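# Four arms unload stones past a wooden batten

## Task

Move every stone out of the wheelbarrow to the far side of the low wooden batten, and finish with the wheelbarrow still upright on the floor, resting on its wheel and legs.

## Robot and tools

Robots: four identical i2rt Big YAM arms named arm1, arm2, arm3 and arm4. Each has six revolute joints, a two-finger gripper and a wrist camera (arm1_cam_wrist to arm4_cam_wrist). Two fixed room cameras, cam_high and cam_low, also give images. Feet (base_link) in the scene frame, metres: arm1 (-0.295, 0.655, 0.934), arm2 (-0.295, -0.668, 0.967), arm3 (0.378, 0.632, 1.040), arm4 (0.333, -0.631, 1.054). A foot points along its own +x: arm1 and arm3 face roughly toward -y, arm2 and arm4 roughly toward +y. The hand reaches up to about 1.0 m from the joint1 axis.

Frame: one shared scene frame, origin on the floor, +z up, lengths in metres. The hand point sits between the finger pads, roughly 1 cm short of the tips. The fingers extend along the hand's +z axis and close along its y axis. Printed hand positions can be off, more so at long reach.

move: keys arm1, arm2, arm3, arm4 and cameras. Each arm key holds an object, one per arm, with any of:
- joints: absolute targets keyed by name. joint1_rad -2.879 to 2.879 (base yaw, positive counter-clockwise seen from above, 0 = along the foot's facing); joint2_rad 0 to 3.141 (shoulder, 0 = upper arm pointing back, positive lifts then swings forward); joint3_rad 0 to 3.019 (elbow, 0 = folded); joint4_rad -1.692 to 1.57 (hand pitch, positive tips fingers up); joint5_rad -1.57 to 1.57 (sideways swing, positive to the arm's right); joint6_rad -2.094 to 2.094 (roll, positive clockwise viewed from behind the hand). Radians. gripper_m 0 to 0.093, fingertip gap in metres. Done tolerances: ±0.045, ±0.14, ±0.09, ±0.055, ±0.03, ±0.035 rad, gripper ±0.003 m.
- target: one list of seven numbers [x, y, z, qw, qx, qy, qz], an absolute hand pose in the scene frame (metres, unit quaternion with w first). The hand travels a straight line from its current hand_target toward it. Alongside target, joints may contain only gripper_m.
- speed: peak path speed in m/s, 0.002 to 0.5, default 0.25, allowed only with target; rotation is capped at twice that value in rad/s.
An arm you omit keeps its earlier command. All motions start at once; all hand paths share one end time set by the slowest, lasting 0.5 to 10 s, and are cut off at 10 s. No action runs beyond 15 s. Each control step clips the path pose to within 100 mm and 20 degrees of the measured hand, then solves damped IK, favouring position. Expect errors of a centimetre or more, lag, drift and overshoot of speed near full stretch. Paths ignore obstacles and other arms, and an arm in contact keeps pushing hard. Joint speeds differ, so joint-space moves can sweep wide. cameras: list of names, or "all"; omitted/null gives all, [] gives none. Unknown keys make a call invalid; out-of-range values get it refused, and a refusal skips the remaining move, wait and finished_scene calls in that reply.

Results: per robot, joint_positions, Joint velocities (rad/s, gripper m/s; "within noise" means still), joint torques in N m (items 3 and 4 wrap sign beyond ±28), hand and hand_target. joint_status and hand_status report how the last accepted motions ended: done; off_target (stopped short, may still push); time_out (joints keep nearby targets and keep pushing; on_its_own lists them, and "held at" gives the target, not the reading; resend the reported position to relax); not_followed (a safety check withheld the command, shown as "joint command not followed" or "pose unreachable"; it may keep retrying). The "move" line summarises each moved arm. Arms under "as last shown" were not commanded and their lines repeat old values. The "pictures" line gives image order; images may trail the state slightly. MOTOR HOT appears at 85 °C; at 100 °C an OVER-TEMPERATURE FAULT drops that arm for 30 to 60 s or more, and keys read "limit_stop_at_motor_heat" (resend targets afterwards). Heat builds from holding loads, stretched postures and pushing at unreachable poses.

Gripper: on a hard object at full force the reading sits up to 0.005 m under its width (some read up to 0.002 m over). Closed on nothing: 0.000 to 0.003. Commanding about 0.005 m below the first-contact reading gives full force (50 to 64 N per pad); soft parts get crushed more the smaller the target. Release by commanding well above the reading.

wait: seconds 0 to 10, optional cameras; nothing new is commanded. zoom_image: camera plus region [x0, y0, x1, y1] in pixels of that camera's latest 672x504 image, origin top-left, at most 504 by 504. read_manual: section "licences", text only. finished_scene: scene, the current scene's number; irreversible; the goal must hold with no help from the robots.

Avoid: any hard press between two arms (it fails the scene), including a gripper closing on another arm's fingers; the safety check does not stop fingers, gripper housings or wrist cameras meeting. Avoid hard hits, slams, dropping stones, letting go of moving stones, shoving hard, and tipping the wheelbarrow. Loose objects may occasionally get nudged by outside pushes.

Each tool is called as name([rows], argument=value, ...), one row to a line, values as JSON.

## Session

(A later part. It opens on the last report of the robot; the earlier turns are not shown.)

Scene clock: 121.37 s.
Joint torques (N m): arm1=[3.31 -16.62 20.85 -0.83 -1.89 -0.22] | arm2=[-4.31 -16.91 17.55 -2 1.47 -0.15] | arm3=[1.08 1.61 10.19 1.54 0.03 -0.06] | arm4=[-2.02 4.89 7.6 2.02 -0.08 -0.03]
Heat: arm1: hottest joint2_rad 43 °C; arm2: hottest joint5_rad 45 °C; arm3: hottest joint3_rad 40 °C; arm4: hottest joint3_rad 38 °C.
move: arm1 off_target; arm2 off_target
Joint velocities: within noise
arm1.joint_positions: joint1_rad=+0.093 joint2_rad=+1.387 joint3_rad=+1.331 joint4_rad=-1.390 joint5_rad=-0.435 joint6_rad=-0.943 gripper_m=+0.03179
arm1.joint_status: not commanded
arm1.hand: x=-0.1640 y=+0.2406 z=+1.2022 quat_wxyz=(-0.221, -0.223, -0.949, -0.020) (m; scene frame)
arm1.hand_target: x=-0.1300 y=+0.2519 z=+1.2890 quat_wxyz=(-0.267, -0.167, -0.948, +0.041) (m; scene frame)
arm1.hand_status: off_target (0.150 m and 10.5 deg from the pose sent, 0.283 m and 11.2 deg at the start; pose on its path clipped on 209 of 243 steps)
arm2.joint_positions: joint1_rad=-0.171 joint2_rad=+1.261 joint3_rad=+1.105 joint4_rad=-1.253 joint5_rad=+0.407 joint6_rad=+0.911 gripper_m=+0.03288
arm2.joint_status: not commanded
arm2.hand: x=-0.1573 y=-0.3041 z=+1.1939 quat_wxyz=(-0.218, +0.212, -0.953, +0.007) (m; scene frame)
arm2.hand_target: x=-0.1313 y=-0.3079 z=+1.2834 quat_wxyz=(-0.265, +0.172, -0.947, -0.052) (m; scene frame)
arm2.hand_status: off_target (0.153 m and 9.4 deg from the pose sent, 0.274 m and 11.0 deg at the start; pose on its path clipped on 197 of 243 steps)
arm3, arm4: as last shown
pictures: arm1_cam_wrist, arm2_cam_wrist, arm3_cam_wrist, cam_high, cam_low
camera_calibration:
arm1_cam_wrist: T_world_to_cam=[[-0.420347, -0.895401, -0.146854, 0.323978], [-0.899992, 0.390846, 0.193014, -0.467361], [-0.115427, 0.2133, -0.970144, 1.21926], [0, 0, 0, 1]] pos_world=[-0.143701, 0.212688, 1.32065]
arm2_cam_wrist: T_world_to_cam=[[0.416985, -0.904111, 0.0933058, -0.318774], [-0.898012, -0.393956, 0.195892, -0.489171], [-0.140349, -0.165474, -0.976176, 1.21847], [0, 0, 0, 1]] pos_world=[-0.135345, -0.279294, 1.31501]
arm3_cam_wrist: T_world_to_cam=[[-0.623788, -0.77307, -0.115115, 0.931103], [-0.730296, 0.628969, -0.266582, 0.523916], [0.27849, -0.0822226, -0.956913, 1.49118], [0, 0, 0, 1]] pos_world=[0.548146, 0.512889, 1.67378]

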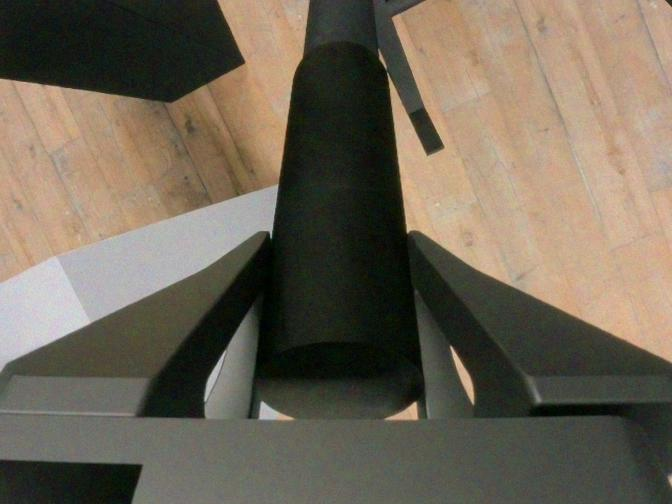

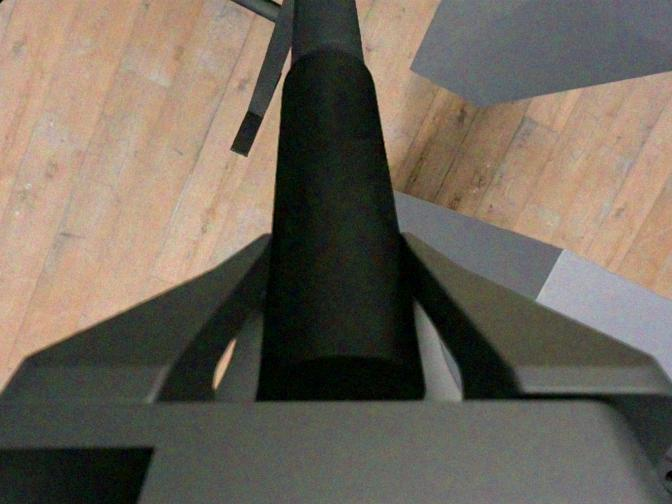

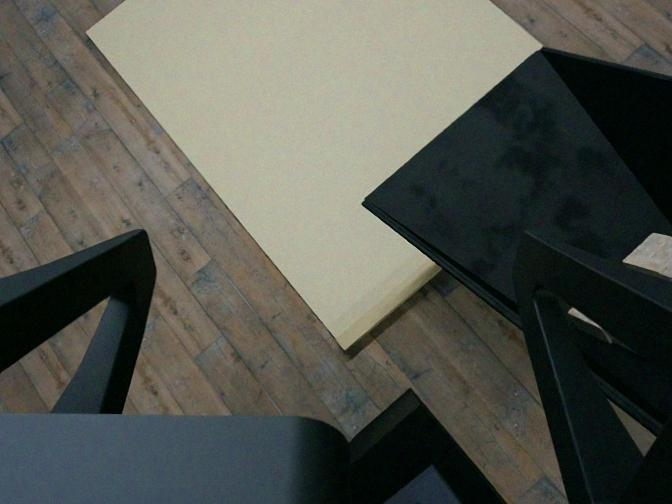

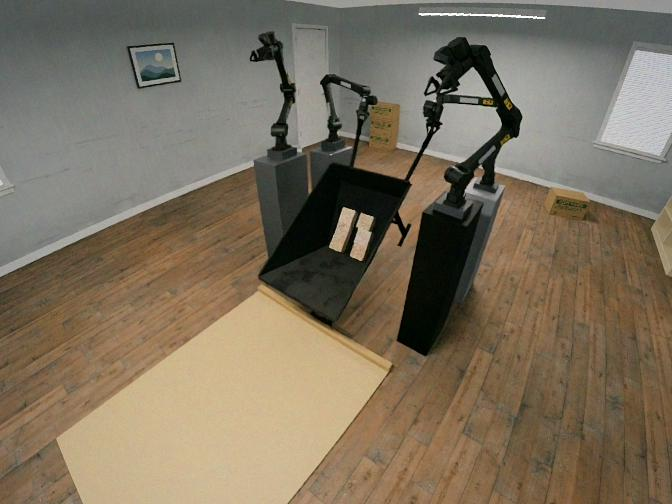

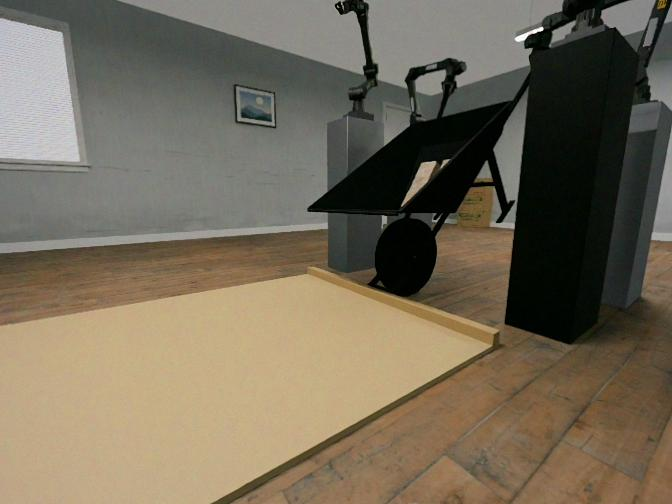

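move(arm1={"target": [-0.10, 0.245, 1.40, 0.3033, 0.1638, 0.9371, -0.0530], "speed": 0.014}, arm2={"target": [-0.106, -0.302, 1.405, -0.3011, 0.1688, -0.9362, -0.0652], "speed": 0.014}, cameras=["arm3_cam_wrist", "cam_high", "cam_low"])

Scene clock: 133.57 s.
Joint torques (N m): arm1=[1.03 -18.61 18.65 0.62 -3.3 -0.37] | arm2=[-1.79 -19.6 15.01 -0.21 2.9 0.02] | arm3=[1.08 1.67 10.18 1.54 0.03 -0.06] | arm4=[-2.02 4.84 7.6 2.02 -0.08 -0.03]
Heat: arm1: hottest joint3_rad 44 °C; arm2: hottest joint5_rad 48 °C; arm3: hottest joint3_rad 41 °C; arm4: hottest joint3_rad 39 °C.
move: arm1 off_target; arm2 off_target
Joint velocities: arm1=[within noise] | arm2=[within noise] | arm3=[-0.044 0.005 -0.007 0.017 0.051 -0.125 0] | arm4=[within noise]
arm1.joint_positions: joint1_rad=+0.089 joint2_rad=+1.387 joint3_rad=+1.333 joint4_rad=-1.383 joint5_rad=-0.474 joint6_rad=-0.940 gripper_m=+0.03179
arm1.joint_status: not commanded
arm1.hand: x=-0.1599 y=+0.2394 z=+1.2058 quat_wxyz=(-0.240, -0.224, -0.944, -0.023) (m; scene frame)
arm1.hand_target: x=-0.1347 y=+0.2510 z=+1.2966 quat_wxyz=(-0.303, -0.162, -0.938, +0.051) (m; scene frame)
arm1.hand_status: off_target (0.203 m and 13.3 deg from the pose sent, 0.208 m and 14.4 deg at the start; pose on its path clipped on 266 of 282 steps)
arm2.joint_positions: joint1_rad=-0.174 joint2_rad=+1.258 joint3_rad=+1.106 joint4_rad=-1.252 joint5_rad=+0.435 joint6_rad=+0.908 gripper_m=+0.03288
arm2.joint_status: not commanded
arm2.hand: x=-0.1522 y=-0.3051 z=+1.1976 quat_wxyz=(-0.231, +0.210, -0.950, +0.010) (m; scene frame)
arm2.hand_target: x=-0.1340 y=-0.3112 z=+1.2895 quat_wxyz=(-0.301, +0.166, -0.937, -0.064) (m; scene frame)
arm2.hand_status: off_target (0.212 m and 12.8 deg from the pose sent, 0.217 m and 13.7 deg at the start; pose on its path clipped on 266 of 282 steps)
arm3, arm4: as last shown
pictures: arm3_cam_wrist, cam_high, cam_low
camera_calibration:
arm3_cam_wrist: T_world_to_cam=[[-0.623788, -0.77307, -0.115115, 0.931103], [-0.730296, 0.628969, -0.266582, 0.523916], [0.27849, -0.0822226, -0.956913, 1.49118], [0, 0, 0, 1]] pos_world=[0.548146, 0.512889, 1.67378]

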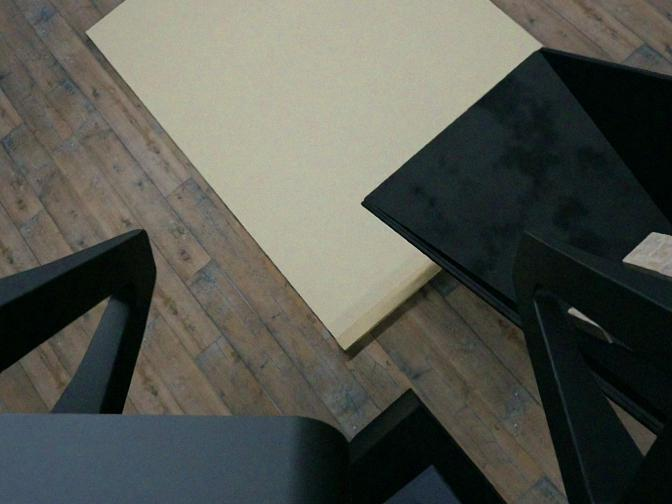

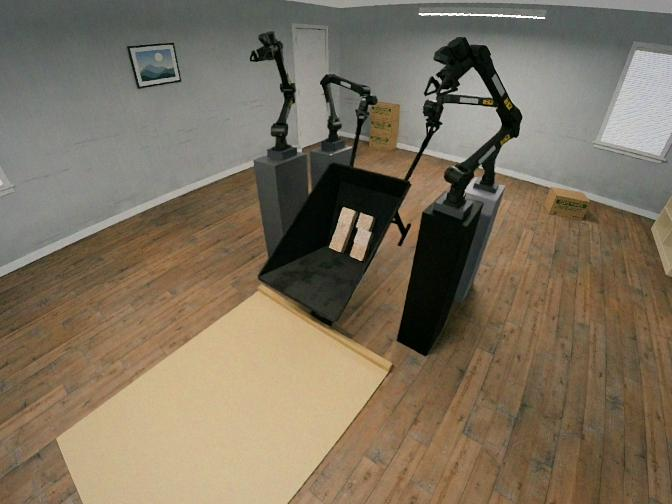

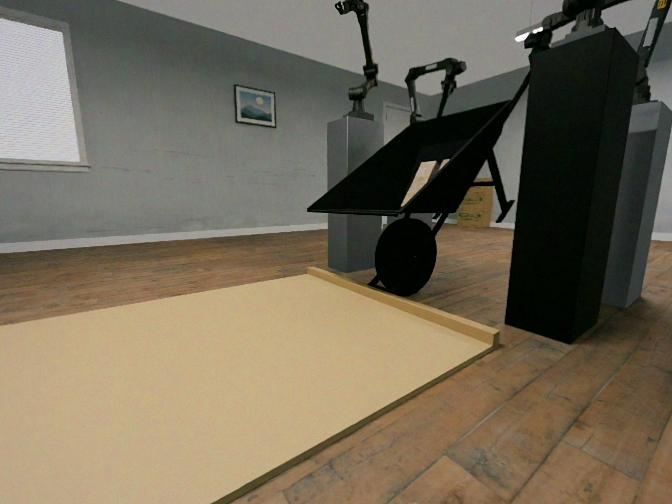

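move(arm1={"target": [-0.105, 0.25, 1.39, 0.0504, 0.1722, 0.9837, -0.0028], "speed": 0.02}, arm2={"target": [-0.110, -0.307, 1.395, -0.0485, 0.1805, -0.9822, -0.0129], "speed": 0.02}, cameras=["arm3_cam_wrist", "cam_high", "cam_low"])

Scene clock: 148.30 s.
Joint torques (N m): arm1=[1.67 -17.85 22.67 -2.84 -0.94 -0.17] | arm2=[-3.02 -17.61 19.14 -4.55 0.49 -0.02] | arm3=[1.08 1.67 10.21 1.52 0.02 -0.06] | arm4=[-1.96 4.84 7.6 2.03 -0.08 -0.03]
Heat: arm1: hottest joint3_rad 48 °C; arm2: hottest joint3_rad 52 °C; arm3: hottest joint3_rad 41 °C; arm4: hottest joint3_rad 39 °C.
move: arm1 off_target; arm2 off_target
Joint velocities: within noise
arm1.joint_positions: joint1_rad=+0.218 joint2_rad=+1.498 joint3_rad=+1.510 joint4_rad=-1.600 joint5_rad=-0.179 joint6_rad=-0.906 gripper_m=+0.03179
arm1.joint_status: not commanded
arm1.hand: x=-0.1510 y=+0.2392 z=+1.2109 quat_wxyz=(-0.075, -0.200, -0.976, -0.044) (m; scene frame)
arm1.hand_target: x=-0.1318 y=+0.2541 z=+1.3007 quat_wxyz=(-0.115, -0.170, -0.978, +0.017) (m; scene frame)
arm1.hand_status: off_target (0.185 m and 6.9 deg from the pose sent, 0.192 m and 23.2 deg at the start; the path was cut at 10 s, short of the pose sent; pose on its path clipped on 292 of 314 steps)
arm2.joint_positions: joint1_rad=-0.315 joint2_rad=+1.356 joint3_rad=+1.255 joint4_rad=-1.447 joint5_rad=+0.157 joint6_rad=+0.842 gripper_m=+0.03288
arm2.joint_status: not commanded
arm2.hand: x=-0.1426 y=-0.3073 z=+1.2035 quat_wxyz=(-0.075, +0.196, -0.977, +0.025) (m; scene frame)
arm2.hand_target: x=-0.1307 y=-0.3150 z=+1.2943 quat_wxyz=(-0.114, +0.178, -0.977, -0.028) (m; scene frame)
arm2.hand_status: off_target (0.194 m and 5.6 deg from the pose sent, 0.202 m and 21.7 deg at the start; the path was cut at 10 s, short of the pose sent; pose on its path clipped on 290 of 314 steps)
arm3, arm4: as last shown
pictures: arm3_cam_wrist, cam_high, cam_low
camera_calibration:
arm3_cam_wrist: T_world_to_cam=[[-0.623788, -0.77307, -0.115115, 0.931103], [-0.730296, 0.628969, -0.266582, 0.523916], [0.27849, -0.0822226, -0.956913, 1.49118], [0, 0, 0, 1]] pos_world=[0.548146, 0.512889, 1.67378]

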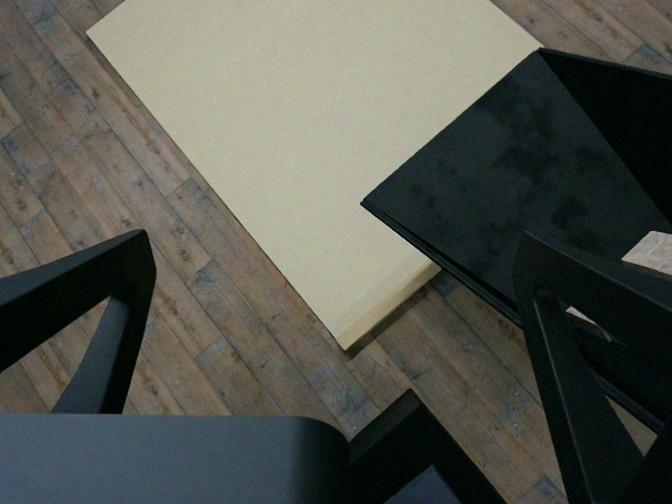

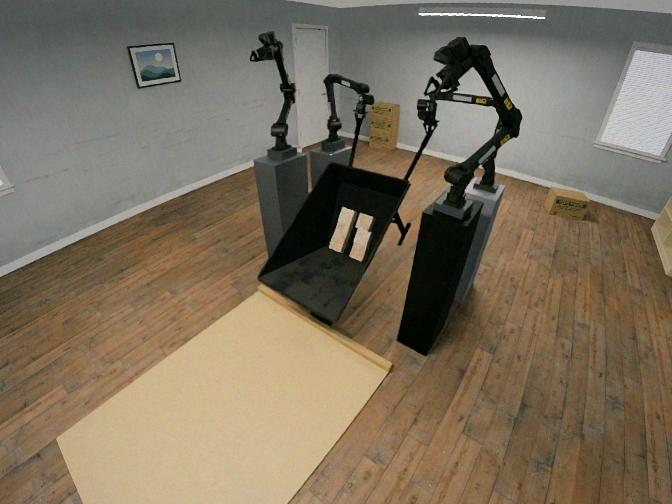

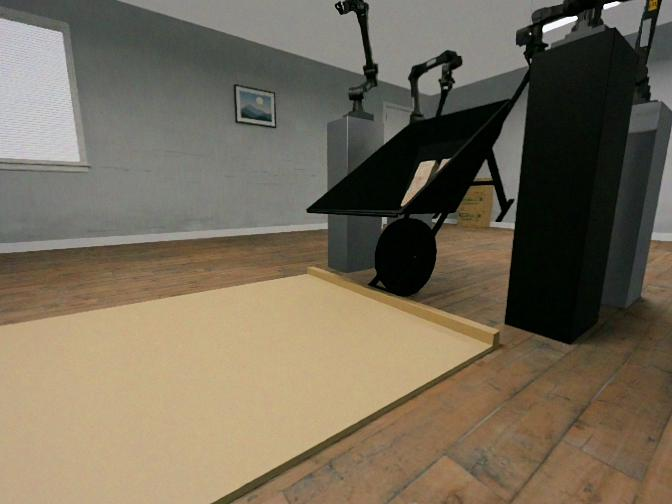

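zoom_image(camera="cam_low", region=[350, 200, 480, 310])

zoom_image(camera="cam_high", region=[240, 140, 450, 340])

Scaled by 3.877 from the camera's 672x504 image, which has a finer 960x720 frame.

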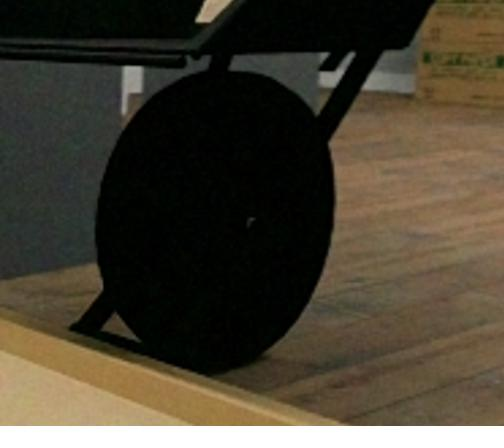

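Scaled by 2.400 from the camera's 672x504 image, which has a finer 960x720 frame.

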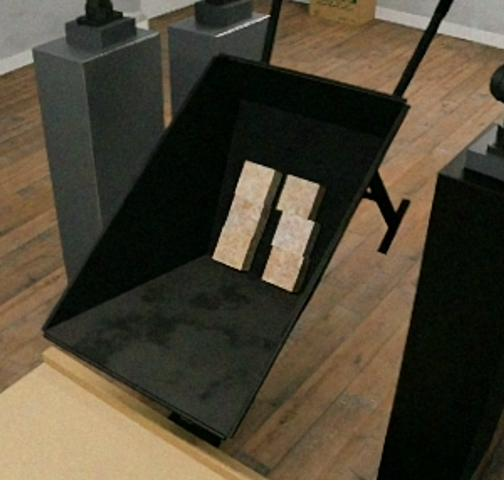

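move(arm1={"target": [0.17, 0.248, 1.39, 0.3033, 0.1598, 0.9371, -0.0643], "speed": 0.04}, arm2={"target": [0.172, -0.308, 1.39, -0.3011, 0.1639, -0.9362, -0.0768], "speed": 0.04}, cameras=["arm3_cam_wrist", "cam_high", "cam_low"])

Scene clock: 162.37 s.
Joint torques (N m): arm1=[4.95 -13.68 18.76 7.6 -2.48 0.14] | arm2=[-8.35 -13.98 15.97 5.22 1.57 -0.37] | arm3=[1.14 1.73 10.19 1.52 0.03 -0.06] | arm4=[-2.02 4.78 7.6 2.02 -0.07 -0.03]
Heat: arm1: hottest joint3_rad 53 °C; arm2: hottest joint3_rad 55 °C; arm3: hottest joint3_rad 42 °C; arm4: hottest joint3_rad 39 °C.
move: arm1 off_target; arm2 off_target
Joint velocities: within noise
arm1.joint_positions: joint1_rad=+0.625 joint2_rad=+1.598 joint3_rad=+1.864 joint4_rad=-1.517 joint5_rad=-0.224 joint6_rad=-0.443 gripper_m=+0.03179
arm1.joint_status: not commanded
arm1.hand: x=+0.0735 y=+0.2528 z=+1.3135 quat_wxyz=(-0.191, -0.206, -0.960, +0.016) (m; scene frame)
arm1.hand_target: x=+0.1385 y=+0.2639 z=+1.3770 quat_wxyz=(-0.300, -0.155, -0.940, +0.054) (m; scene frame)
arm1.hand_status: off_target (0.123 m and 15.2 deg from the pose sent, 0.368 m and 29.8 deg at the start; pose on its path clipped on 174 of 253 steps)
arm2.joint_positions: joint1_rad=-0.712 joint2_rad=+1.484 joint3_rad=+1.620 joint4_rad=-1.325 joint5_rad=+0.168 joint6_rad=+0.380 gripper_m=+0.03266
arm2.joint_status: not commanded
arm2.hand: x=+0.0751 y=-0.2978 z=+1.3107 quat_wxyz=(-0.204, +0.208, -0.955, -0.046) (m; scene frame)
arm2.hand_target: x=+0.1393 y=-0.3178 z=+1.3746 quat_wxyz=(-0.299, +0.160, -0.938, -0.068) (m; scene frame)
arm2.hand_status: off_target (0.126 m and 13.0 deg from the pose sent, 0.366 m and 29.1 deg at the start; pose on its path clipped on 188 of 253 steps)
arm3, arm4: as last shown
pictures: arm3_cam_wrist, cam_high, cam_low
camera_calibration:
arm3_cam_wrist: T_world_to_cam=[[-0.623788, -0.77307, -0.115115, 0.931103], [-0.730296, 0.628969, -0.266582, 0.523916], [0.27849, -0.0822226, -0.956913, 1.49118], [0, 0, 0, 1]] pos_world=[0.548146, 0.512889, 1.67378]

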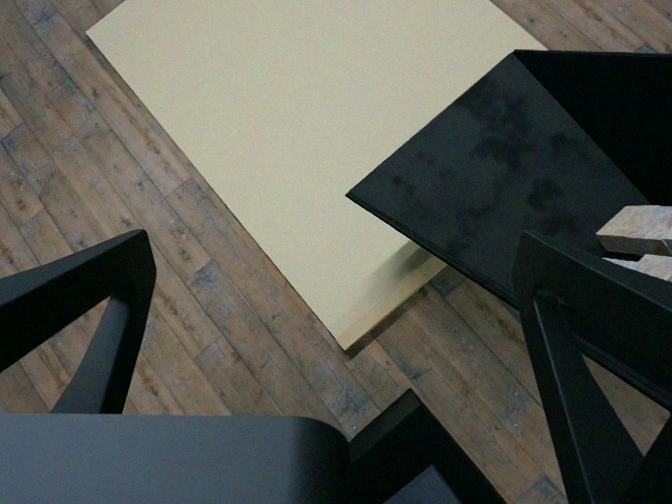

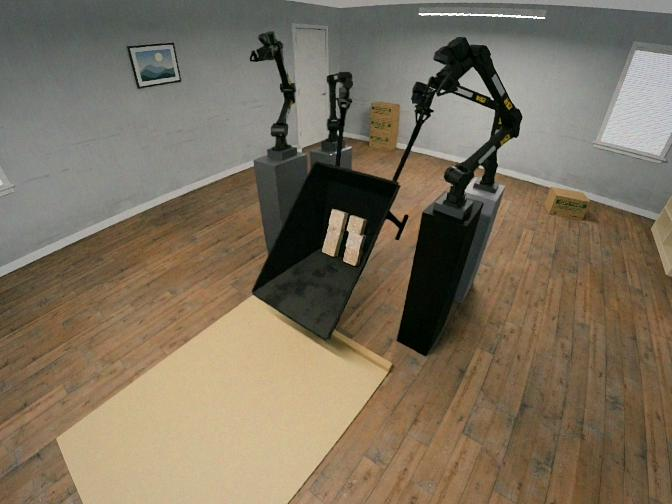

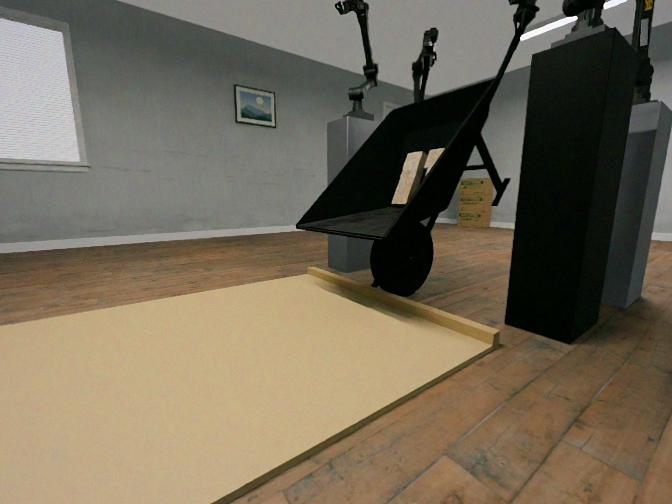

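move(arm1={"target": [0.275, 0.252, 1.43, 0.3838, 0.1461, 0.9072, -0.0911], "speed": 0.025}, arm2={"target": [0.277, -0.306, 1.43, -0.3815, 0.1480, -0.9064, -0.1041], "speed": 0.025}, cameras=["arm3_cam_wrist", "cam_high", "cam_low"])

Scene clock: 169.93 s.
Joint torques (N m): arm1=[4.66 -11.05 18.02 9.68 -1.37 0] | arm2=[-8.53 -10.81 16.43 5.97 0.95 -0.26] | arm3=[1.08 1.67 10.19 1.54 0.02 -0.06] | arm4=[-2.02 4.84 7.58 2 -0.08 -0.03]
Heat: arm1: hottest joint3_rad 52 °C; arm2: hottest joint3_rad 54 °C; arm3: hottest joint3_rad 42 °C; arm4: hottest joint3_rad 39 °C.
move: arm1 off_target; arm2 off_target
Joint velocities: within noise
arm1.joint_positions: joint1_rad=+0.714 joint2_rad=+1.567 joint3_rad=+1.841 joint4_rad=-1.302 joint5_rad=-0.228 joint6_rad=-0.320 gripper_m=+0.03179
arm1.joint_status: not commanded
arm1.hand: x=+0.1334 y=+0.2614 z=+1.3406 quat_wxyz=(-0.282, -0.204, -0.936, +0.054) (m; scene frame)
arm1.hand_target: x=+0.2032 y=+0.2695 z=+1.3943 quat_wxyz=(-0.384, -0.147, -0.908, +0.087) (m; scene frame)
arm1.hand_status: off_target (0.168 m and 14.5 deg from the pose sent, 0.233 m and 25.4 deg at the start; pose on its path clipped on 183 of 195 steps)
arm2.joint_positions: joint1_rad=-0.777 joint2_rad=+1.480 joint3_rad=+1.623 joint4_rad=-1.098 joint5_rad=+0.169 joint6_rad=+0.295 gripper_m=+0.03266
arm2.joint_status: not commanded
arm2.hand: x=+0.1328 y=-0.2894 z=+1.3402 quat_wxyz=(-0.302, +0.202, -0.927, -0.089) (m; scene frame)
arm2.hand_target: x=+0.2039 y=-0.3106 z=+1.3918 quat_wxyz=(-0.383, +0.149, -0.906, -0.100) (m; scene frame)
arm2.hand_status: off_target (0.171 m and 11.4 deg from the pose sent, 0.235 m and 23.3 deg at the start; pose on its path clipped on 185 of 195 steps)
arm3, arm4: as last shown
pictures: arm3_cam_wrist, cam_high, cam_low
camera_calibration:
arm3_cam_wrist: T_world_to_cam=[[-0.623788, -0.77307, -0.115115, 0.931103], [-0.730296, 0.628969, -0.266582, 0.523916], [0.27849, -0.0822226, -0.956913, 1.49118], [0, 0, 0, 1]] pos_world=[0.548146, 0.512889, 1.67378]

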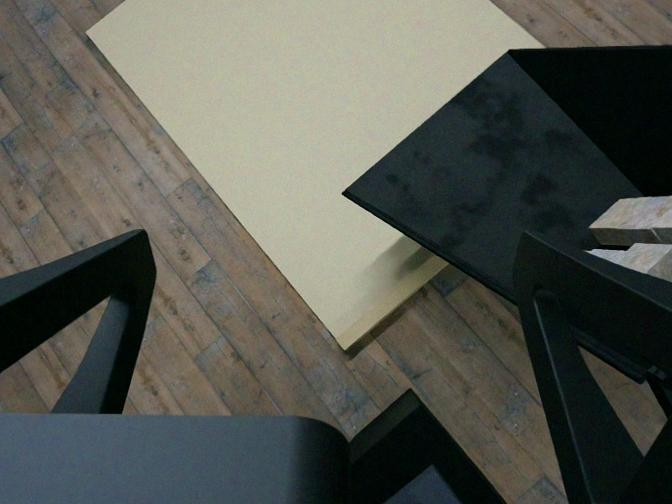

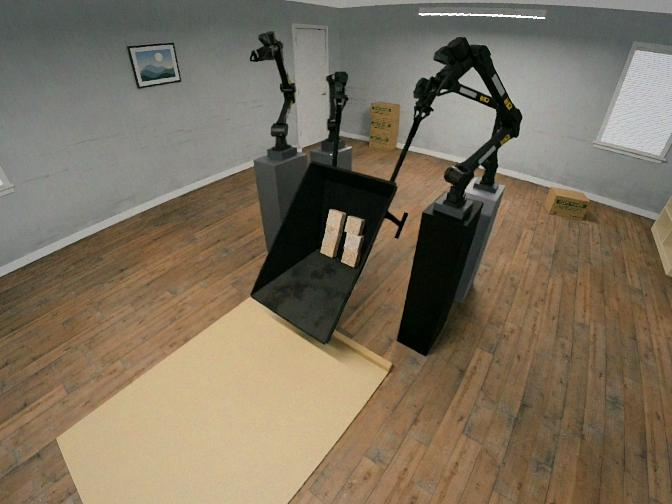

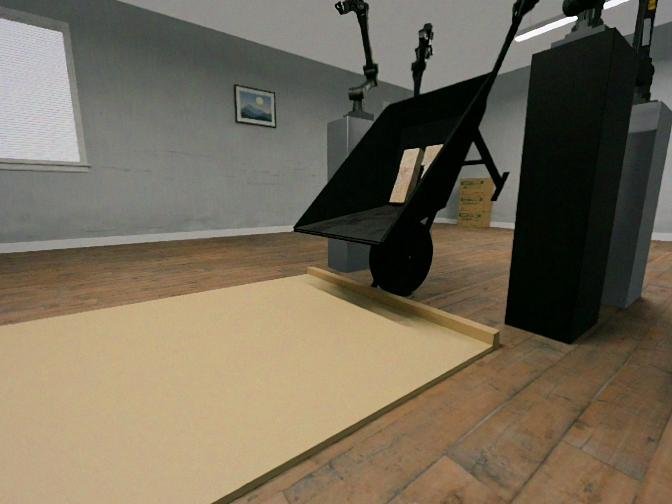

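move(arm1={"target": [0.345, 0.256, 1.45, 0.4074, 0.1386, 0.8968, -0.1023], "speed": 0.03}, arm2={"target": [0.347, -0.302, 1.45, -0.4052, 0.1395, -0.8961, -0.1154], "speed": 0.03}, cameras=["arm3_cam_wrist", "cam_high", "cam_low"])

Scene clock: 180.07 s.
Joint torques (N m): arm1=[-1.38 -16.91 16.94 5.72 -0.6 -0.25] | arm2=[-3.31 -17.49 15.36 2.63 0.39 -0.14] | arm3=[1.08 1.67 10.19 1.54 0.02 -0.06] | arm4=[-2.08 4.89 7.58 2.02 -0.08 -0.03]
Heat: arm1: hottest joint3_rad 52 °C; arm2: hottest joint3_rad 53 °C; arm3: hottest joint3_rad 42 °C; arm4: hottest joint3_rad 39 °C.
move: arm1 off_target; arm2 off_target
Joint velocities: within noise
arm1.joint_positions: joint1_rad=+0.922 joint2_rad=+2.084 joint3_rad=+2.753 joint4_rad=-1.518 joint5_rad=-0.141 joint6_rad=-0.193 gripper_m=+0.03136
arm1.joint_status: not commanded
arm1.hand: x=+0.3190 y=+0.2623 z=+1.4140 quat_wxyz=(-0.348, -0.166, -0.919, +0.080) (m; scene frame)
arm1.hand_target: x=+0.3391 y=+0.2597 z=+1.4486 quat_wxyz=(-0.409, -0.143, -0.895, +0.102) (m; scene frame)
arm1.hand_status: off_target (0.045 m and 8.3 deg from the pose sent, 0.238 m and 17.7 deg at the start; pose on its path clipped on 179 of 260 steps)
arm2.joint_positions: joint1_rad=-0.972 joint2_rad=+1.872 joint3_rad=+2.264 joint4_rad=-1.195 joint5_rad=+0.080 joint6_rad=+0.201 gripper_m=+0.03266
arm2.joint_status: not commanded
arm2.hand: x=+0.3143 y=-0.2856 z=+1.4129 quat_wxyz=(-0.362, +0.160, -0.911, -0.113) (m; scene frame)
arm2.hand_target: x=+0.3420 y=-0.3048 z=+1.4486 quat_wxyz=(-0.406, +0.140, -0.896, -0.115) (m; scene frame)
arm2.hand_status: off_target (0.052 m and 5.8 deg from the pose sent, 0.241 m and 14.6 deg at the start; pose on its path clipped on 183 of 260 steps)
arm3, arm4: as last shown
pictures: arm3_cam_wrist, cam_high, cam_low
camera_calibration:
arm3_cam_wrist: T_world_to_cam=[[-0.623788, -0.77307, -0.115115, 0.931103], [-0.730296, 0.628969, -0.266582, 0.523916], [0.27849, -0.0822226, -0.956913, 1.49118], [0, 0, 0, 1]] pos_world=[0.548146, 0.512889, 1.67378]

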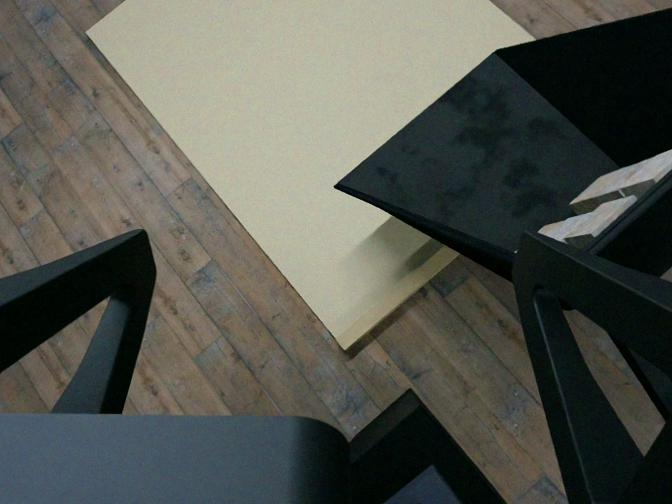

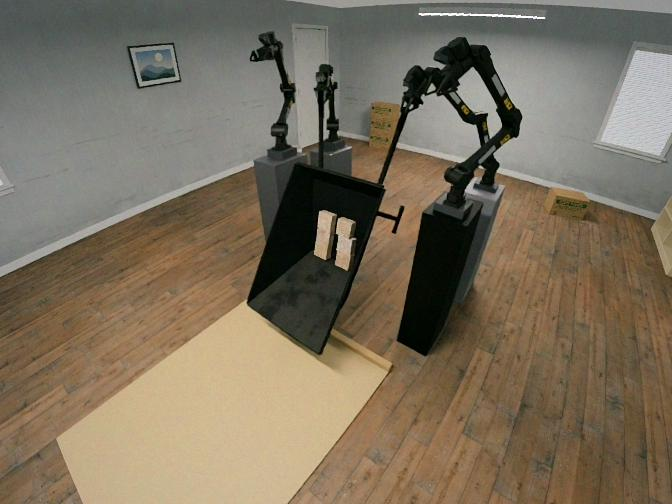

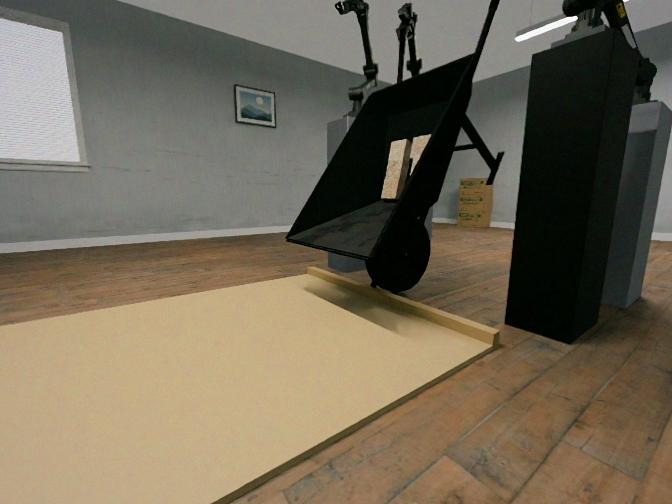

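move(arm1={"target": [0.455, 0.262, 1.455, 0.5355, 0.1085, 0.8268, -0.1337], "speed": 0.025}, arm2={"target": [0.457, -0.302, 1.455, -0.5331, 0.1061, -0.8264, -0.1466], "speed": 0.025}, cameras=["arm3_cam_wrist", "cam_high", "cam_low"])

Scene clock: 190.60 s.
Joint torques (N m): arm1=[-1.2 -17.96 13.87 4.46 -0.11 -0.15] | arm2=[-2.67 -19.37 13 2.32 0.14 -0.09] | arm3=[1.14 1.67 10.21 1.52 0.02 -0.06] | arm4=[-2.08 4.84 7.61 2.04 -0.07 -0.03]
Heat: arm1: hottest joint3_rad 50 °C; arm2: hottest joint3_rad 51 °C; arm3: hottest joint3_rad 42 °C; arm4: hottest joint3_rad 39 °C.
move: arm1 off_target; arm2 off_target
Joint velocities: within noise
arm1.joint_positions: joint1_rad=+1.008 joint2_rad=+2.230 joint3_rad=+2.882 joint4_rad=-1.098 joint5_rad=-0.130 joint6_rad=-0.156 gripper_m=+0.03101
arm1.joint_status: not commanded
arm1.hand: x=+0.4400 y=+0.2635 z=+1.4474 quat_wxyz=(-0.518, -0.117, -0.837, +0.127) (m; scene frame)
arm1.hand_target: x=+0.4535 y=+0.2628 z=+1.4538 quat_wxyz=(-0.542, -0.108, -0.822, +0.135) (m; scene frame)
arm1.hand_status: off_target (0.017 m and 2.6 deg from the pose sent, 0.142 m and 25.7 deg at the start; a joint's target at an end of its range on 25 of 248 steps)
arm2.joint_positions: joint1_rad=-1.053 joint2_rad=+2.022 joint3_rad=+2.388 joint4_rad=-0.804 joint5_rad=+0.068 joint6_rad=+0.161 gripper_m=+0.03282
arm2.joint_status: not commanded
arm2.hand: x=+0.4341 y=-0.2841 z=+1.4455 quat_wxyz=(-0.517, +0.124, -0.833, -0.152) (m; scene frame)
arm2.hand_target: x=+0.4554 y=-0.3028 z=+1.4540 quat_wxyz=(-0.535, +0.110, -0.825, -0.145) (m; scene frame)
arm2.hand_status: off_target (0.031 m and 2.8 deg from the pose sent, 0.150 m and 23.2 deg at the start)
arm3, arm4: as last shown
pictures: arm3_cam_wrist, cam_high, cam_low
camera_calibration:
arm3_cam_wrist: T_world_to_cam=[[-0.623788, -0.77307, -0.115115, 0.931103], [-0.730296, 0.628969, -0.266582, 0.523916], [0.27849, -0.0822226, -0.956913, 1.49118], [0, 0, 0, 1]] pos_world=[0.548146, 0.512889, 1.67378]

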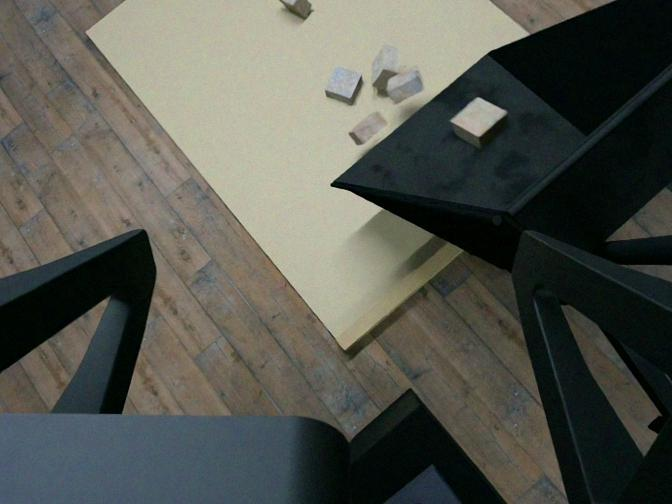

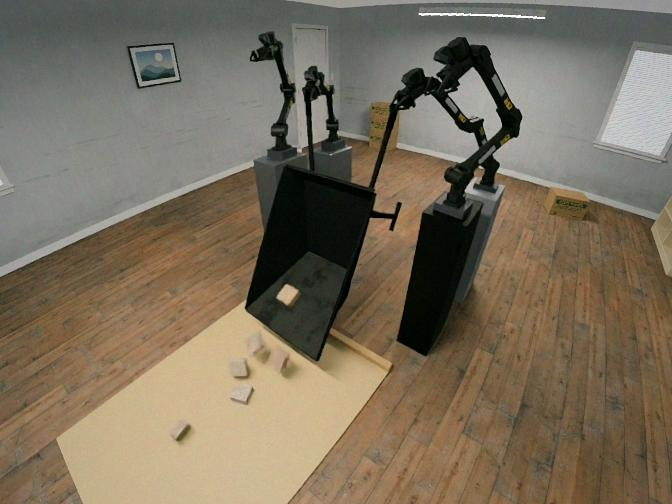

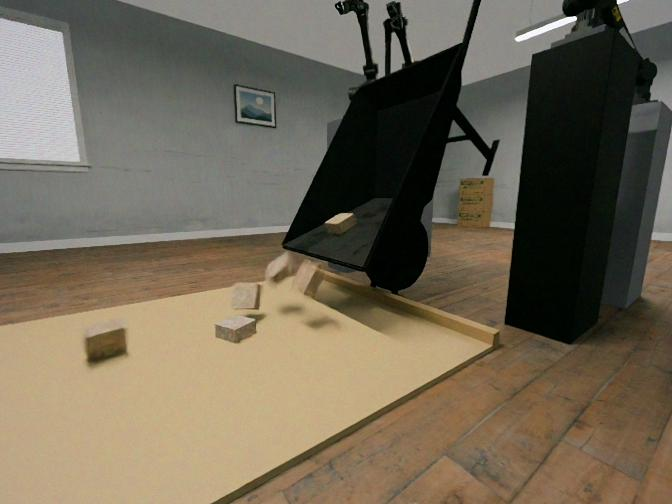

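wait(seconds=1.0, cameras=["arm3_cam_wrist", "cam_high", "cam_low"])

Scene clock: 192.00 s.
Joint torques (N m): arm1=[-1.61 -18.02 13.87 4.48 -0.1 -0.16] | arm2=[-2.49 -19.37 13.01 2.33 0.14 -0.09] | arm3=[1.14 1.67 10.19 1.54 0.02 -0.06] | arm4=[-2.02 4.78 7.6 2.03 -0.07 -0.03]
Heat: arm1: hottest joint3_rad 49 °C; arm2: hottest joint3_rad 51 °C; arm3: hottest joint3_rad 42 °C; arm4: hottest joint3_rad 39 °C.
Joint velocities: within noise
arm1.joint_positions: joint1_rad=+1.008 joint2_rad=+2.230 joint3_rad=+2.882 joint4_rad=-1.098 joint5_rad=-0.130 joint6_rad=-0.156 gripper_m=+0.03101
arm1.joint_status: not commanded
arm1.hand: x=+0.4400 y=+0.2635 z=+1.4474 quat_wxyz=(-0.518, -0.117, -0.837, +0.127) (m; scene frame)
arm1.hand_target: x=+0.4535 y=+0.2628 z=+1.4538 quat_wxyz=(-0.542, -0.108, -0.822, +0.135) (m; scene frame)
arm1.hand_status: off_target (0.017 m and 2.6 deg from the pose sent, 0.142 m and 25.7 deg at the start; a joint's target at an end of its range on 25 of 248 steps)
arm2.joint_positions: joint1_rad=-1.053 joint2_rad=+2.022 joint3_rad=+2.388 joint4_rad=-0.804 joint5_rad=+0.068 joint6_rad=+0.161 gripper_m=+0.03282
arm2.joint_status: not commanded
arm2.hand: x=+0.4341 y=-0.2841 z=+1.4455 quat_wxyz=(-0.517, +0.124, -0.833, -0.152) (m; scene frame)
arm2.hand_target: x=+0.4554 y=-0.3028 z=+1.4540 quat_wxyz=(-0.535, +0.110, -0.825, -0.145) (m; scene frame)
arm2.hand_status: off_target (0.031 m and 2.8 deg from the pose sent, 0.150 m and 23.2 deg at the start)
arm3.joint_positions: joint1_rad=+1.071 joint2_rad=+0.644 joint3_rad=+1.375 joint4_rad=-1.400 joint5_rad=+0.041 joint6_rad=+0.190 gripper_m=+0.09398
arm3.joint_status: not commanded
arm3.hand: x=+0.5759 y=+0.5058 z=+1.5558 quat_wxyz=(-0.427, -0.330, -0.836, +0.096) (m; scene frame)
arm3.hand_target: x=+0.5752 y=+0.5086 z=+1.5659 quat_wxyz=(-0.438, -0.325, -0.833, +0.096) (m; scene frame)
arm3.hand_status: not commanded
arm4.joint_positions: joint1_rad=-1.076 joint2_rad=+0.500 joint3_rad=+1.387 joint4_rad=-1.192 joint5_rad=+0.251 joint6_rad=+0.128 gripper_m=+0.09397
arm4.joint_status: not commanded
arm4.hand: x=+0.5214 y=-0.5703 z=+1.6501 quat_wxyz=(-0.588, +0.090, -0.798, -0.097) (m; scene frame)
arm4.hand_target: x=+0.5187 y=-0.5751 z=+1.6620 quat_wxyz=(-0.598, +0.081, -0.791, -0.097) (m; scene frame)
arm4.hand_status: not commanded
wait: 1.00 s; at rest from the start
pictures: arm3_cam_wrist, cam_high, cam_low
camera_calibration:
arm3_cam_wrist: T_world_to_cam=[[-0.623788, -0.77307, -0.115115, 0.931103], [-0.730296, 0.628969, -0.266582, 0.523916], [0.27849, -0.0822226, -0.956913, 1.49118], [0, 0, 0, 1]] pos_world=[0.548146, 0.512889, 1.67378]

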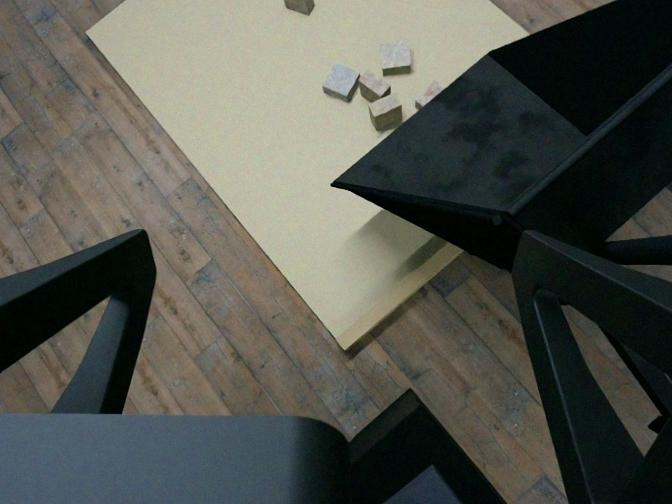

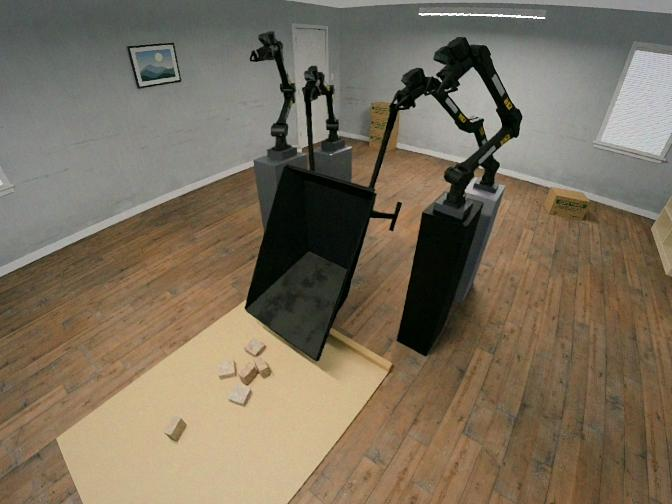

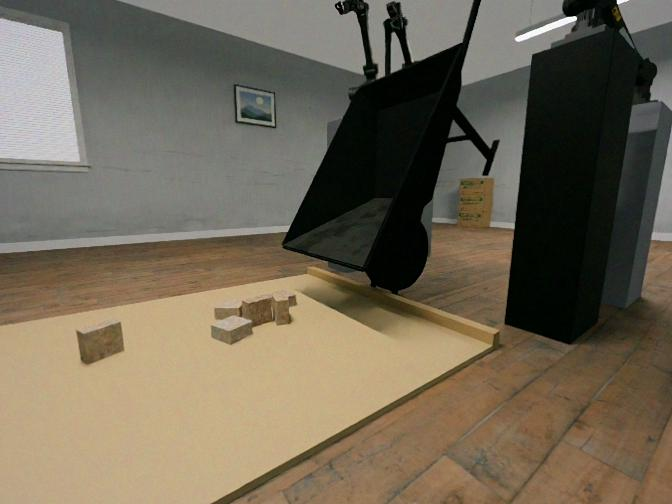

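move(arm1={"target": [0.195, 0.266, 1.392, 0.3033, 0.1574, 0.9371, -0.0698], "speed": 0.06}, arm2={"target": [0.197, -0.306, 1.39, -0.3011, 0.1611, -0.9362, -0.0825], "speed": 0.06}, cameras=["arm3_cam_wrist", "cam_high", "cam_low"])

Scene clock: 198.73 s.
Joint torques (N m): arm1=[-0.85 -16.38 12.26 3.11 -0.65 -0.14] | arm2=[-1.67 -18.43 9.59 1.78 0.91 0.2] | arm3=[1.08 1.61 10.19 1.52 0.02 -0.06] | arm4=[-2.02 4.89 7.61 2.03 -0.08 -0.03]
Heat: arm1: hottest joint3_rad 48 °C; arm2: hottest joint3_rad 49 °C; arm3: hottest joint3_rad 42 °C; arm4: hottest joint3_rad 39 °C.
move: arm1 off_target; arm2 off_target
Joint velocities: within noise
arm1.joint_positions: joint1_rad=+0.781 joint2_rad=+1.718 joint3_rad=+2.109 joint4_rad=-1.432 joint5_rad=-0.192 joint6_rad=-0.341 gripper_m=+0.03101
arm1.joint_status: not commanded
arm1.hand: x=+0.1841 y=+0.2595 z=+1.3653 quat_wxyz=(-0.269, -0.168, -0.947, +0.059) (m; scene frame)
arm1.hand_target: x=+0.1931 y=+0.2673 z=+1.3922 quat_wxyz=(-0.302, -0.153, -0.938, +0.072) (m; scene frame)
arm1.hand_status: off_target (0.030 m and 4.5 deg from the pose sent, 0.251 m and 28.4 deg at the start)
arm2.joint_positions: joint1_rad=-0.855 joint2_rad=+1.643 joint3_rad=+1.904 joint4_rad=-1.273 joint5_rad=+0.122 joint6_rad=+0.268 gripper_m=+0.03257
arm2.joint_status: not commanded
arm2.hand: x=+0.1878 y=-0.2910 z=+1.3656 quat_wxyz=(-0.272, +0.189, -0.940, -0.081) (m; scene frame)
arm2.hand_target: x=+0.1954 y=-0.3066 z=+1.3902 quat_wxyz=(-0.300, +0.161, -0.936, -0.084) (m; scene frame)
arm2.hand_status: off_target (0.030 m and 4.6 deg from the pose sent, 0.245 m and 29.0 deg at the start)
arm3, arm4: as last shown
pictures: arm3_cam_wrist, cam_high, cam_low
camera_calibration:
arm3_cam_wrist: T_world_to_cam=[[-0.623788, -0.77307, -0.115115, 0.931103], [-0.730296, 0.628969, -0.266582, 0.523916], [0.27849, -0.0822226, -0.956913, 1.49118], [0, 0, 0, 1]] pos_world=[0.548146, 0.512889, 1.67378]

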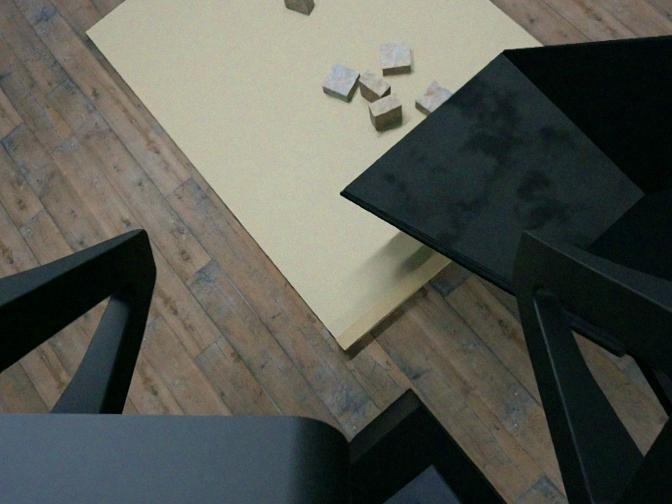

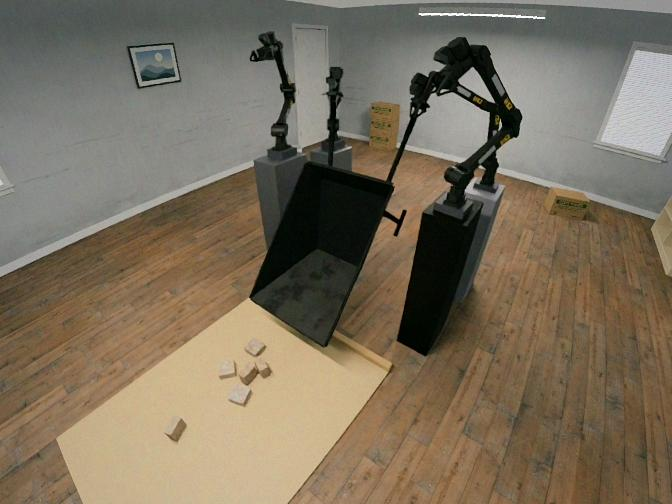

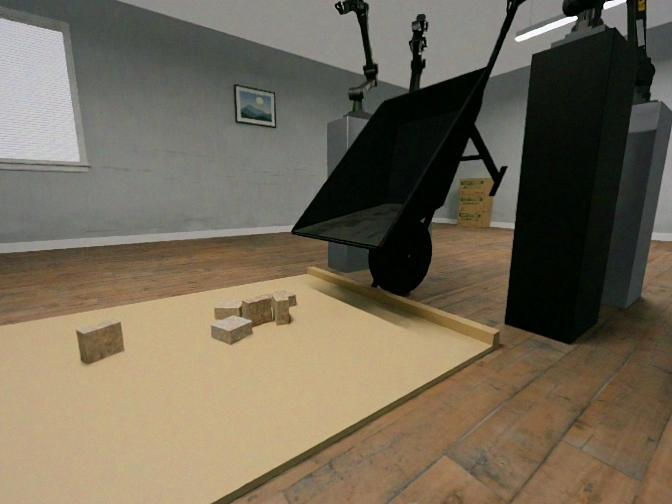

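move(arm1={"target": [-0.130, 0.250, 1.275, 0.1783, 0.1719, 0.9687, -0.0103], "speed": 0.075}, arm2={"target": [-0.128, -0.306, 1.275, -0.1762, 0.1798, -0.9675, -0.0208], "speed": 0.075}, cameras=["cam_high", "cam_low"])

Scene clock: 205.20 s.
Joint torques (N m): arm1=[-2.43 -15.56 14.48 -0.21 -1.16 -0.12] | arm2=[1.55 -16.91 11.66 -1.42 1.15 0.26] | arm3=[1.08 1.73 10.21 1.54 0.02 -0.07] | arm4=[-2.08 4.89 7.6 2.02 -0.08 -0.03]
Heat: arm1: hottest joint3_rad 48 °C; arm2: hottest joint3_rad 48 °C; arm3: hottest joint3_rad 42 °C; arm4: hottest joint3_rad 39 °C.
move: arm1 off_target; arm2 off_target
Joint velocities: within noise
arm1.joint_positions: joint1_rad=+0.221 joint2_rad=+1.440 joint3_rad=+1.476 joint4_rad=-1.518 joint5_rad=-0.305 joint6_rad=-0.938 gripper_m=+0.03114
arm1.joint_status: not commanded
arm1.hand: x=-0.1287 y=+0.2427 z=+1.2279 quat_wxyz=(-0.154, -0.174, -0.972, -0.023) (m; scene frame)
arm1.hand_target: x=-0.1291 y=+0.2499 z=+1.2743 quat_wxyz=(-0.182, -0.170, -0.968, +0.013) (m; scene frame)
arm1.hand_status: off_target (0.048 m and 4.7 deg from the pose sent, 0.327 m and 12.1 deg at the start)
arm2.joint_positions: joint1_rad=-0.313 joint2_rad=+1.330 joint3_rad=+1.273 joint4_rad=-1.387 joint5_rad=+0.264 joint6_rad=+0.836 gripper_m=+0.03315
arm2.joint_status: not commanded
arm2.hand: x=-0.1213 y=-0.2979 z=+1.2250 quat_wxyz=(-0.147, +0.191, -0.970, +0.008) (m; scene frame)
arm2.hand_target: x=-0.1265 y=-0.3058 z=+1.2734 quat_wxyz=(-0.178, +0.178, -0.967, -0.025) (m; scene frame)
arm2.hand_status: off_target (0.051 m and 4.9 deg from the pose sent, 0.329 m and 13.4 deg at the start)
arm3, arm4: as last shown
pictures: cam_high, cam_low

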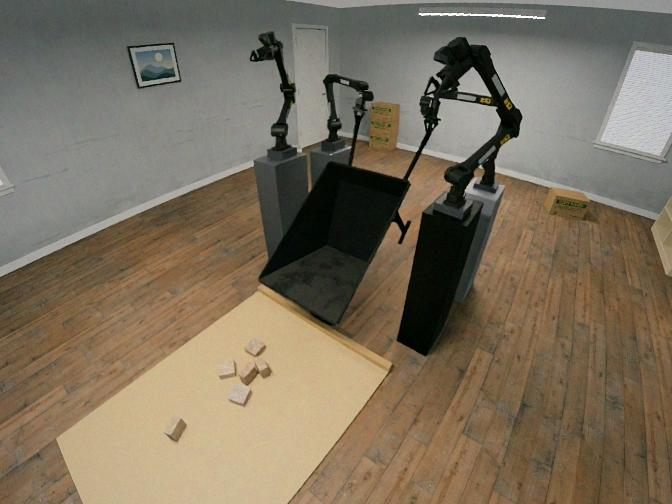

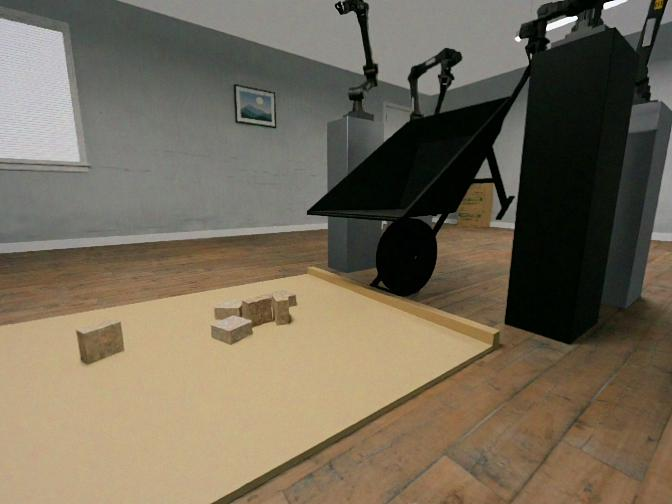

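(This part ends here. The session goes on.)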